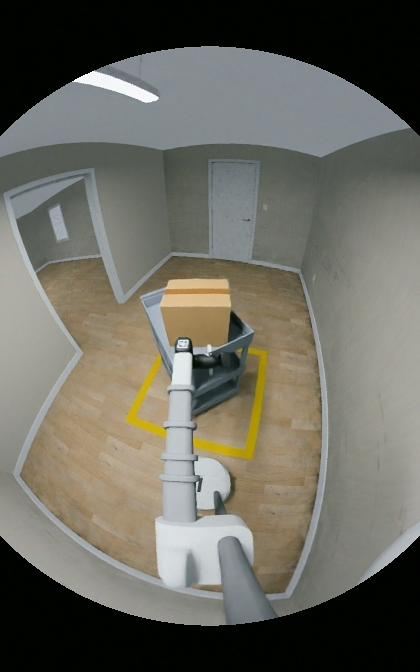

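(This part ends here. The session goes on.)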